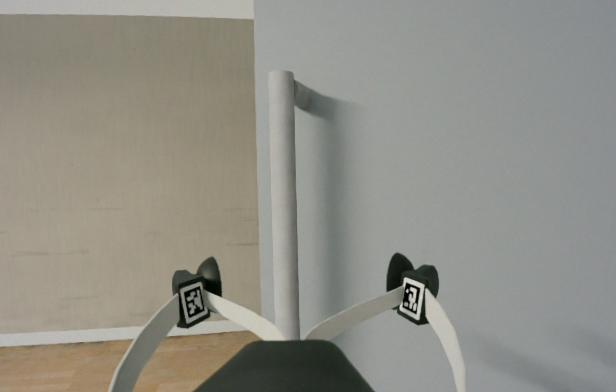

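>>> {"op": "move", "data": {"blocking": false, "r2": {"base":{"translate_m":0.22,"strafe_m":0.015},"contact_limits":{"translate_m":0.2}}, "cameras": []}}

>>> {"op": "wait", "data": {"seconds": 4, "cameras": ["r2_head_camera","r2_wrist_camera"]}}

Scene clock: 322.93 s.
move: r2 moving
r1: as last shown
r1.lidar_m: 1.63 1.35 3.13 0.25 0.25 0.49 3.62 0.71 0.81 1.49 2.15 2.57
r1.motor_effort: lift_m=+20(20) arm_m=-4(4) wheel_0=-3(4) wheel_1=+5(6) wheel_2=-3(3)
r1.servo_current: wrist_yaw_rad=59(59) wrist_pitch_rad=39(52) wrist_roll_rad=59(72) gripper_m=39(46)
r1.contact_limits: translate_m 0.8
r1.wrist_depth_mm: - - - - - - - / 1182 1229 - - - - - / - 1308 - - - - - / - - - - - - - / - - - - - - - / - - 210 193 1756 1808 1708 / 1308 1118 178 183 161 1205 1281
r2.base_odometry: x=-2.222 y=-2.622 heading=-0.747
r2.turned_by_wheels: +0.000
r2.turned_by_imu: +0.001
r2.base_tilt: forward=-0.7 right=+0.0
r2.lidar_m: 0.65 1.08 1.20 1.15 3.13 1.89 1.66 1.63 1.19 1.03 0.80 0.70
r2.base_status: translate_m moving; strafe_m moving
r2.joint_positions: lift_m=+0.950 arm_m=+0.000 wrist_yaw_rad=+0.003 wrist_pitch_rad=+0.008 wrist_roll_rad=+0.002 gripper_m=+0.100
r2.joint_status: not commanded
r2.measured_speeds: translate_m=+0.121 strafe_m=+0.010 rotate_rad=-0.005 lift_m=+0.000 arm_m=+0.000 wrist_yaw_rad=+0.000 wrist_pitch_rad=+0.000 wrist_roll_rad=+0.000
r2.motor_effort: lift_m=+15(15) arm_m=-4(4) wheel_0=+7(9) wheel_1=+9(9) wheel_2=-12(12)
r2.servo_current: wrist_yaw_rad=59(59) wrist_pitch_rad=46(59) wrist_roll_rad=52(52) gripper_m=52(52)
r2.contact_limits: translate_m 0.2
r2.hand_pose: x=+0.4595 y=-0.0867 z=+1.1263 quat_wxyz=(+1.000, +0.001, +0.004, +0.001) (m; r2's base frame)
r2.wrist_depth_mm: - - - - - - 389 / - - - 427 - - 394 / - - - 427 - - 394 / - - - 433 - - 394 / - - - 442 - - 399 / - - 195 439 185 - 399 / - - - - - - 402
pictures: none
No camera images: "cameras" was empty.

Scene clock: 324.60 s.
earlier move: r2 done
r1.base_odometry: x=-1.256 y=+2.130 heading=+2.833
r1.turned_by_wheels: +0.000
r1.turned_by_imu: +0.000
r1.base_tilt: forward=-1.6 right=+1.3
r1.lidar_m: 1.66 1.34 0.71 0.25 0.25 0.50 3.62 0.71 0.80 1.47 2.16 2.57
r1.base_status: not commanded
r1.joint_positions: lift_m=+0.350 arm_m=+0.000 wrist_yaw_rad=-0.003 wrist_pitch_rad=+0.002 wrist_roll_rad=+0.000 gripper_m=-0.020
r1.joint_status: not commanded
r1.measured_speeds: all 0
r1.motor_effort: lift_m=+20(20) arm_m=-4(4) wheel_0=-3(4) wheel_1=+5(6) wheel_2=-3(3)
r1.servo_current: wrist_yaw_rad=52(65) wrist_pitch_rad=46(52) wrist_roll_rad=46(72) gripper_m=39(46)
r1.contact_limits: translate_m 0.8
r1.hand_pose: x=+0.4591 y=-0.0882 z=+0.5275 quat_wxyz=(+1.000, +0.000, +0.001, -0.001) (m; r1's base frame)
r1.wrist_depth_mm: - - - - - - - / 1182 1281 - - - - - / - 1308 - - - - - / - - - - - - - / - - - - - - - / - - 210 193 1863 1756 1756 / 1336 1118 178 183 161 1229 1255
r2.base_odometry: x=-2.075 y=-2.740 heading=-0.747
r2.turned_by_wheels: +0.000
r2.turned_by_imu: +0.000
r2.base_tilt: forward=-0.6 right=+0.0
r2.lidar_m: 0.46 0.88 1.17 1.12 3.43 2.13 1.83 1.85 1.14 0.96 0.59 0.53
r2.base_status: done
r2.joint_positions: lift_m=+0.950 arm_m=+0.000 wrist_yaw_rad=+0.003 wrist_pitch_rad=+0.008 wrist_roll_rad=+0.002 gripper_m=+0.100
r2.joint_status: not commanded
r2.measured_speeds: all 0
r2.motor_effort: lift_m=+15(15) arm_m=-4(4) wheel_0=+2(10) wheel_1=+2(10) wheel_2=-3(14)
r2.servo_current: wrist_yaw_rad=52(65) wrist_pitch_rad=52(59) wrist_roll_rad=46(59) gripper_m=52(59)
r2.contact_limits: translate_m 0.2
r2.hand_pose: x=+0.4595 y=-0.0867 z=+1.1263 quat_wxyz=(+1.000, +0.001, +0.004, +0.001) (m; r2's base frame)
r2.wrist_depth_mm: - - - 296 282 259 - / - - - 300 285 260 245 / - - - 300 285 262 246 / - - - 306 289 265 249 / - - - 304 290 266 250 / - - 195 252 197 265 252 / - - - - 287 266 253
wait: 1.67 of 4 s (r2 has come to rest)
pictures: r2_head_camera, r2_wrist_camera
Images, in order (width x height): r2_head_camera 420x560, r2_wrist_camera 616x392.

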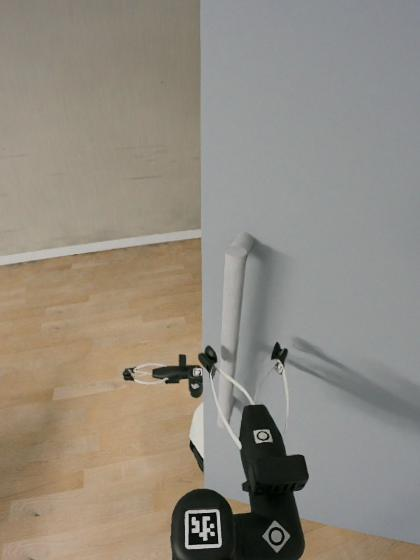

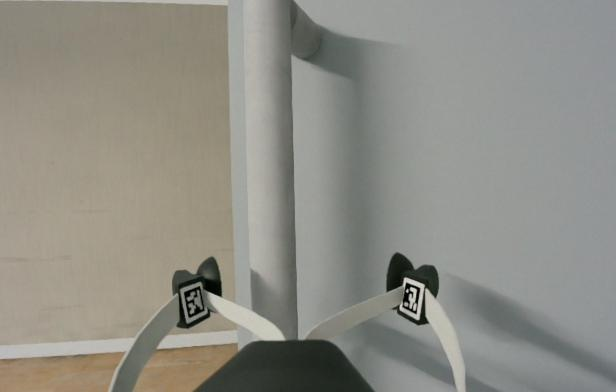

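>>> {"op": "move", "data": {"blocking": false, "r2": {"base":{"translate_m":0.035,"strafe_m":0.02},"contact_limits":{"translate_m":0.2}}, "cameras": []}}

>>> {"op": "wait", "data": {"seconds": 2, "cameras": []}}

>>> {"op": "move", "data": {"blocking": false, "r2": {"joints":{"gripper_m":-0.02}}, "cameras": []}}

>>> {"op": "wait", "data": {"seconds": 2.5, "cameras": ["r2_head_camera","r2_wrist_camera"]}}

Scene clock: 330.83 s.
move: r2 moving
r1: as last shown
r1.lidar_m: 1.64 1.35 0.69 0.25 0.25 0.48 3.63 0.71 0.79 1.47 2.15 2.56
r1.motor_effort: lift_m=+20(20) arm_m=-4(4) wheel_0=-4(4) wheel_1=+5(6) wheel_2=-3(3)
r1.servo_current: wrist_yaw_rad=20(72) wrist_pitch_rad=39(46) wrist_roll_rad=46(59) gripper_m=46(46)
r1.contact_limits: translate_m 0.8
r1.wrist_depth_mm: - - - - - - - / 1205 1255 - - - - - / - 1336 - - - - - / - - - - - - - / - - - - - - - / - - 211 192 1863 1808 1708 / 1336 1098 177 183 162 1182 1281
r2.base_odometry: x=-2.044 y=-2.747 heading=-0.747
r2.turned_by_wheels: +0.000
r2.turned_by_imu: +0.001
r2.base_tilt: forward=-0.7 right=+0.1
r2.lidar_m: 0.46 0.84 1.15 1.12 3.53 2.09 1.86 1.88 1.14 0.93 0.59 0.52
r2.base_status: translate_m moving; strafe_m moving
r2.joint_positions: lift_m=+0.950 arm_m=+0.000 wrist_yaw_rad=+0.003 wrist_pitch_rad=+0.008 wrist_roll_rad=+0.002 gripper_m=+0.100
r2.joint_status: not commanded
r2.measured_speeds: translate_m=+0.065 strafe_m=+0.037 rotate_rad=-0.002 lift_m=+0.000 arm_m=+0.000 wrist_yaw_rad=+0.000 wrist_pitch_rad=+0.000 wrist_roll_rad=+0.000
r2.motor_effort: lift_m=+15(15) arm_m=-4(4) wheel_0=+3(4) wheel_1=+1(11) wheel_2=-3(12)
r2.servo_current: wrist_yaw_rad=39(59) wrist_pitch_rad=52(52) wrist_roll_rad=59(59) gripper_m=52(59)
r2.contact_limits: translate_m 0.2
r2.hand_pose: x=+0.4595 y=-0.0867 z=+1.1263 quat_wxyz=(+1.000, +0.001, +0.004, +0.001) (m; r2's base frame)
r2.wrist_depth_mm: - - - 216 262 244 228 / - - - 216 264 243 229 / - - - 216 266 244 230 / - - - 216 268 247 233 / - - - 218 268 249 233 / - - 195 217 197 247 236 / - - - - 267 244 236
pictures: none
No camera images: "cameras" was empty.

Scene clock: 331.37 s.
earlier move: r2 done
r1.base_odometry: x=-1.256 y=+2.130 heading=+2.833
r1.turned_by_wheels: +0.000
r1.turned_by_imu: +0.000
r1.base_tilt: forward=-1.6 right=+1.3
r1.lidar_m: 1.64 1.33 0.68 0.25 0.26 0.47 3.61 0.69 0.80 1.47 2.16 2.58
r1.base_status: not commanded
r1.joint_positions: lift_m=+0.350 arm_m=+0.000 wrist_yaw_rad=-0.003 wrist_pitch_rad=+0.002 wrist_roll_rad=+0.000 gripper_m=-0.020
r1.joint_status: not commanded
r1.measured_speeds: all 0
r1.motor_effort: lift_m=+20(20) arm_m=-4(4) wheel_0=-3(4) wheel_1=+5(6) wheel_2=-3(3)
r1.servo_current: wrist_yaw_rad=52(72) wrist_pitch_rad=39(46) wrist_roll_rad=52(65) gripper_m=52(52)
r1.contact_limits: translate_m 0.8
r1.hand_pose: x=+0.4591 y=-0.0882 z=+0.5275 quat_wxyz=(+1.000, +0.000, +0.001, -0.001) (m; r1's base frame)
r1.wrist_depth_mm: - - - - - - - / 1182 1229 - - - - - / - 1308 - - - - - / - - - - - - - / - - - - - - - / - - 211 193 1708 1863 1708 / 1308 1098 177 183 161 1229 1229
r2.base_odometry: x=-2.036 y=-2.749 heading=-0.747
r2.turned_by_wheels: +0.000
r2.turned_by_imu: +0.000
r2.base_tilt: forward=-0.7 right=+0.1
r2.lidar_m: 0.43 0.85 1.15 1.11 3.56 2.17 1.88 1.89 1.13 0.93 0.54 0.49
r2.base_status: done
r2.joint_positions: lift_m=+0.950 arm_m=+0.000 wrist_yaw_rad=+0.003 wrist_pitch_rad=+0.008 wrist_roll_rad=+0.002 gripper_m=+0.100
r2.joint_status: not commanded
r2.measured_speeds: all 0
r2.motor_effort: lift_m=+14(15) arm_m=-4(4) wheel_0=+3(6) wheel_1=+3(11) wheel_2=-4(12)
r2.servo_current: wrist_yaw_rad=46(59) wrist_pitch_rad=46(52) wrist_roll_rad=39(59) gripper_m=52(59)
r2.contact_limits: translate_m 0.2
r2.hand_pose: x=+0.4595 y=-0.0867 z=+1.1263 quat_wxyz=(+1.000, +0.001, +0.004, +0.001) (m; r2's base frame)
r2.wrist_depth_mm: - - - 204 255 239 223 / - - - 211 258 238 223 / - - - 211 259 240 226 / - - - 211 264 240 227 / - - - 211 264 243 228 / - - 195 207 196 240 229 / - - - - 265 239 232
wait: 0.53 of 2 s (r2 has come to rest)
pictures: none
No camera images: "cameras" was empty.

Scene clock: 331.87 s.
move: r2 moving
r1: as last shown
r1.base_tilt: forward=-1.6 right=+1.2
r1.lidar_m: 1.62 1.33 0.64 0.25 0.25 0.48 3.62 0.71 0.80 1.46 2.17 2.56
r1.motor_effort: lift_m=+20(20) arm_m=-4(4) wheel_0=-3(4) wheel_1=+6(6) wheel_2=-3(3)
r1.servo_current: wrist_yaw_rad=33(72) wrist_pitch_rad=39(46) wrist_roll_rad=46(52) gripper_m=39(52)
r1.contact_limits: translate_m 0.8
r1.wrist_depth_mm: - - - - - - - / 1182 1229 - - - - - / - 1308 - - - - - / - - - - - - - / - - - - - - - / - - 211 192 1756 1808 1661 / 1336 1098 179 184 161 1205 1229
r2.base_odometry: x=-2.036 y=-2.749 heading=-0.747
r2.turned_by_wheels: +0.000
r2.turned_by_imu: +0.000
r2.base_tilt: forward=-0.7 right=+0.0
r2.lidar_m: 0.44 0.81 1.19 1.09 3.56 2.15 1.86 1.88 1.15 0.95 0.56 0.48
r2.base_status: not commanded
r2.joint_positions: lift_m=+0.950 arm_m=+0.000 wrist_yaw_rad=+0.003 wrist_pitch_rad=+0.008 wrist_roll_rad=+0.002 gripper_m=+0.083
r2.joint_status: gripper_m moving
r2.measured_speeds: all 0
r2.motor_effort: lift_m=+14(15) arm_m=-4(4) wheel_0=+3(3) wheel_1=+3(4) wheel_2=-4(4)
r2.servo_current: wrist_yaw_rad=39(52) wrist_pitch_rad=46(52) wrist_roll_rad=46(52) gripper_m=91(117)
r2.contact_limits: translate_m 0.2
r2.hand_pose: x=+0.4595 y=-0.0867 z=+1.1263 quat_wxyz=(+1.000, +0.001, +0.004, +0.001) (m; r2's base frame)
r2.wrist_depth_mm: - - - 204 256 237 223 / - - - 211 258 237 224 / - - - 210 259 238 227 / - - - 211 262 241 226 / - - - 211 262 243 228 / - - 196 208 193 242 230 / - - - - 264 240 230
pictures: none
No camera images: "cameras" was empty.

Scene clock: 333.30 s.
earlier move: r2 done
r1.base_odometry: x=-1.256 y=+2.130 heading=+2.833
r1.turned_by_wheels: +0.000
r1.turned_by_imu: +0.000
r1.base_tilt: forward=-1.6 right=+1.3
r1.lidar_m: 1.62 1.34 0.66 0.25 0.25 0.48 3.58 0.70 0.78 1.49 2.17 2.58
r1.base_status: not commanded
r1.joint_positions: lift_m=+0.350 arm_m=+0.000 wrist_yaw_rad=-0.003 wrist_pitch_rad=+0.002 wrist_roll_rad=+0.000 gripper_m=-0.020
r1.joint_status: not commanded
r1.measured_speeds: all 0
r1.motor_effort: lift_m=+20(20) arm_m=-4(4) wheel_0=-3(4) wheel_1=+5(6) wheel_2=-3(3)
r1.servo_current: wrist_yaw_rad=46(72) wrist_pitch_rad=39(52) wrist_roll_rad=59(72) gripper_m=39(52)
r1.contact_limits: translate_m 0.8
r1.hand_pose: x=+0.4591 y=-0.0882 z=+0.5275 quat_wxyz=(+1.000, +0.000, +0.001, -0.001) (m; r1's base frame)
r1.wrist_depth_mm: - - - - - - - / 1205 1229 - - - - - / - 1308 - - - - - / - - - - - - - / - - - - - - - / - - 210 193 1808 1756 1756 / 1308 1078 178 183 162 1229 1255
r2.base_odometry: x=-2.036 y=-2.749 heading=-0.747
r2.turned_by_wheels: +0.000
r2.turned_by_imu: +0.000
r2.base_tilt: forward=-0.6 right=+0.0
r2.lidar_m: 0.46 0.86 1.16 1.11 3.54 2.16 1.89 1.88 1.14 0.94 0.56 0.49
r2.base_status: not commanded
r2.joint_positions: lift_m=+0.950 arm_m=+0.000 wrist_yaw_rad=+0.003 wrist_pitch_rad=+0.008 wrist_roll_rad=+0.002 gripper_m=-0.018
r2.joint_status: all done
r2.measured_speeds: all 0
r2.motor_effort: lift_m=+15(15) arm_m=-4(4) wheel_0=+3(3) wheel_1=+3(4) wheel_2=-1(4)
r2.servo_current: wrist_yaw_rad=39(65) wrist_pitch_rad=52(59) wrist_roll_rad=46(59) gripper_m=163(319)
r2.contact_limits: translate_m 0.2
r2.hand_pose: x=+0.4595 y=-0.0867 z=+1.1263 quat_wxyz=(+1.000, +0.001, +0.004, +0.001) (m; r2's base frame)
r2.wrist_depth_mm: - - - 204 255 236 221 / - - - 204 257 236 223 / - - - 205 258 236 225 / - - - 206 262 239 226 / - - - 207 263 243 228 / - - 183 205 178 238 229 / - - - - 264 235 229
wait: 1.43 of 2.5 s (r2 has come to rest)
pictures: r2_head_camera, r2_wrist_camera
Images, in order (width x height): r2_head_camera 420x560, r2_wrist_camera 616x392.

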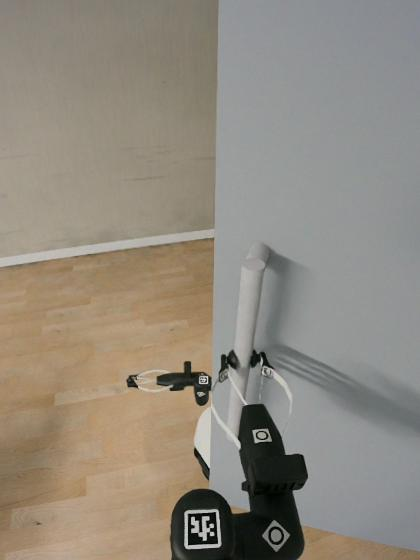

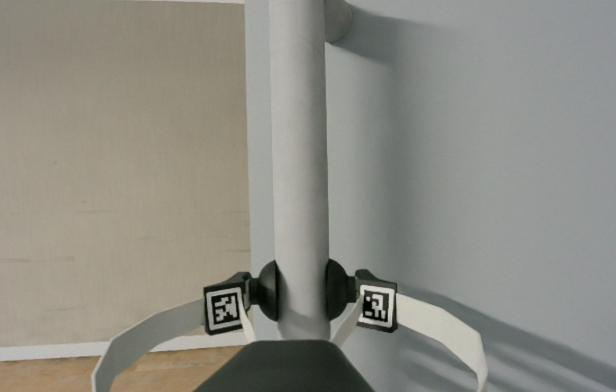

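>>> {"op": "move", "data": {"blocking": false, "r2": {"base":{"translate_m":-0.3},"pace":"slow","contact_limits":{"translate_m":0.6}}, "cameras": []}}

>>> {"op": "wait", "data": {"seconds": 5, "cameras": ["r1_head_left_camera","r2_head_camera","r2_wrist_camera","r2_head_left_camera"]}}

Scene clock: 338.37 s.
move: r2 moving
r1: as last shown
r1.lidar_m: 1.65 1.35 0.66 0.25 0.25 0.48 3.62 0.71 0.79 1.47 2.17 2.55
r1.motor_effort: lift_m=+20(20) arm_m=-4(4) wheel_0=-4(4) wheel_1=+5(5) wheel_2=-3(3)
r1.servo_current: wrist_yaw_rad=46(65) wrist_pitch_rad=46(46) wrist_roll_rad=59(59) gripper_m=46(52)
r1.contact_limits: translate_m 0.8
r1.wrist_depth_mm: - - - - - - - / 1205 1255 - - - - - / - 1308 - - - - - / - - - - - - - / - - - - - - - / - - 210 193 1808 1756 1708 / 1308 1078 178 183 162 1182 1229
r2.base_odometry: x=-2.045 y=-2.741 heading=-0.747
r2.turned_by_wheels: +0.000
r2.turned_by_imu: +0.001
r2.base_tilt: forward=-0.6 right=+0.0
r2.lidar_m: 0.42 0.85 1.14 1.11 3.55 2.11 1.87 1.87 1.14 0.94 0.58 0.50
r2.base_status: translate_m moving
r2.joint_positions: lift_m=+0.950 arm_m=+0.000 wrist_yaw_rad=+0.003 wrist_pitch_rad=+0.008 wrist_roll_rad=+0.002 gripper_m=-0.018
r2.joint_status: not commanded
r2.measured_speeds: translate_m=-0.049 strafe_m=+0.000 rotate_rad=-0.001 lift_m=+0.000 arm_m=+0.000 wrist_yaw_rad=+0.000 wrist_pitch_rad=+0.000 wrist_roll_rad=+0.000
r2.motor_effort: lift_m=+15(15) arm_m=-4(4) wheel_0=-4(9) wheel_1=-6(7) wheel_2=+11(14)
r2.servo_current: wrist_yaw_rad=39(52) wrist_pitch_rad=46(52) wrist_roll_rad=39(59) gripper_m=156(176)
r2.contact_limits: translate_m 0.6
r2.hand_pose: x=+0.4595 y=-0.0867 z=+1.1263 quat_wxyz=(+1.000, +0.001, +0.004, +0.001) (m; r2's base frame)
r2.wrist_depth_mm: - - - 216 265 246 229 / - - - 216 267 245 231 / - - - 216 268 247 232 / - - - 216 272 249 234 / - - - 217 273 252 236 / - - 186 214 182 251 237 / - - - - 271 247 238
pictures: none
No camera images: "cameras" was empty.

Scene clock: 342.17 s.
earlier move: r2 done
r1.base_odometry: x=-1.256 y=+2.130 heading=+2.833
r1.turned_by_wheels: +0.000
r1.turned_by_imu: +0.000
r1.base_tilt: forward=-1.6 right=+1.3
r1.lidar_m: 1.63 1.36 3.12 0.25 0.25 0.47 3.63 0.71 0.79 1.46 2.15 2.58
r1.base_status: not commanded
r1.joint_positions: lift_m=+0.350 arm_m=+0.000 wrist_yaw_rad=-0.003 wrist_pitch_rad=+0.002 wrist_roll_rad=+0.000 gripper_m=-0.020
r1.joint_status: not commanded
r1.measured_speeds: all 0
r1.motor_effort: lift_m=+20(20) arm_m=-4(4) wheel_0=-3(4) wheel_1=+6(6) wheel_2=-3(3)
r1.servo_current: wrist_yaw_rad=52(72) wrist_pitch_rad=46(52) wrist_roll_rad=46(65) gripper_m=46(52)
r1.contact_limits: translate_m 0.8
r1.hand_pose: x=+0.4591 y=-0.0882 z=+0.5275 quat_wxyz=(+1.000, +0.000, +0.001, -0.001) (m; r1's base frame)
r1.wrist_depth_mm: - - - - - - - / 1182 1255 - - - - - / - 1308 - - - - - / - - - - - - - / - - - - - - - / - - 211 193 1808 1863 1756 / 1281 1078 178 183 161 1205 1255
r2.base_odometry: x=-2.256 y=-2.546 heading=-0.747
r2.turned_by_wheels: +0.000
r2.turned_by_imu: +0.000
r2.base_tilt: forward=-0.6 right=+0.0
r2.lidar_m: 0.74 3.18 1.17 1.13 3.02 1.80 1.60 1.58 1.23 1.06 0.89 0.77
r2.base_status: done
r2.joint_positions: lift_m=+0.950 arm_m=+0.000 wrist_yaw_rad=+0.002 wrist_pitch_rad=+0.007 wrist_roll_rad=+0.002 gripper_m=-0.019
r2.joint_status: not commanded
r2.measured_speeds: all 0
r2.motor_effort: lift_m=+15(15) arm_m=+5(5) wheel_0=-3(10) wheel_1=-5(8) wheel_2=+6(14)
r2.servo_current: wrist_yaw_rad=52(65) wrist_pitch_rad=52(59) wrist_roll_rad=59(59) gripper_m=91(176)
r2.contact_limits: translate_m 0.6
r2.hand_pose: x=+0.4594 y=-0.0869 z=+1.1265 quat_wxyz=(+1.000, +0.001, +0.003, +0.001) (m; r2's base frame)
r2.wrist_depth_mm: - - - - - - - / - - - 597 - - - / - - - 597 - - - / - - - 508 - - - / - - - 597 - - - / - - 187 201 169 - - / - - - - - - -
wait: 3.80 of 5 s (r2 has come to rest)
pictures: r1_head_left_camera, r2_head_camera, r2_head_left_camera, r2_wrist_camera
Images, in order (width x height): r1_head_left_camera 420x672, r2_head_camera 420x560, r2_head_left_camera 420x672, r2_wrist_camera 616x392.

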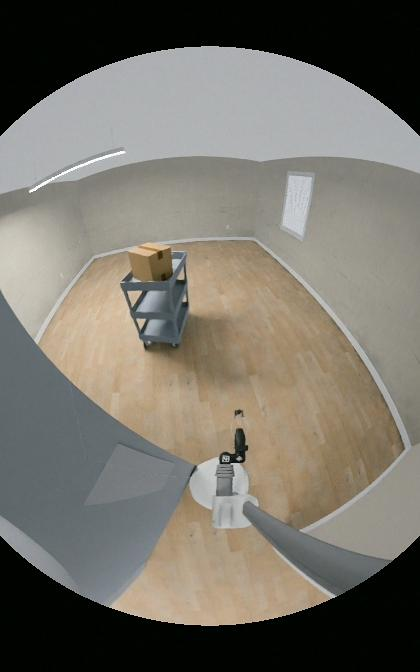

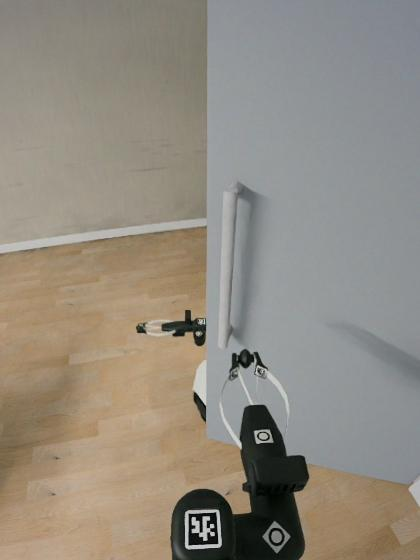

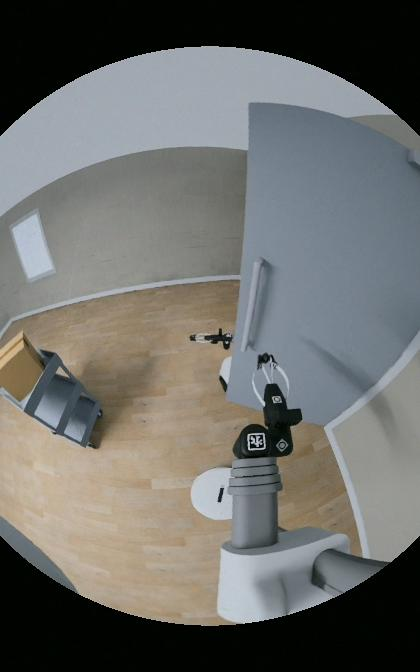

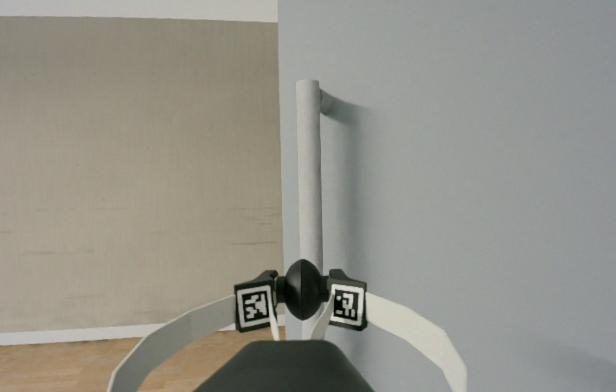

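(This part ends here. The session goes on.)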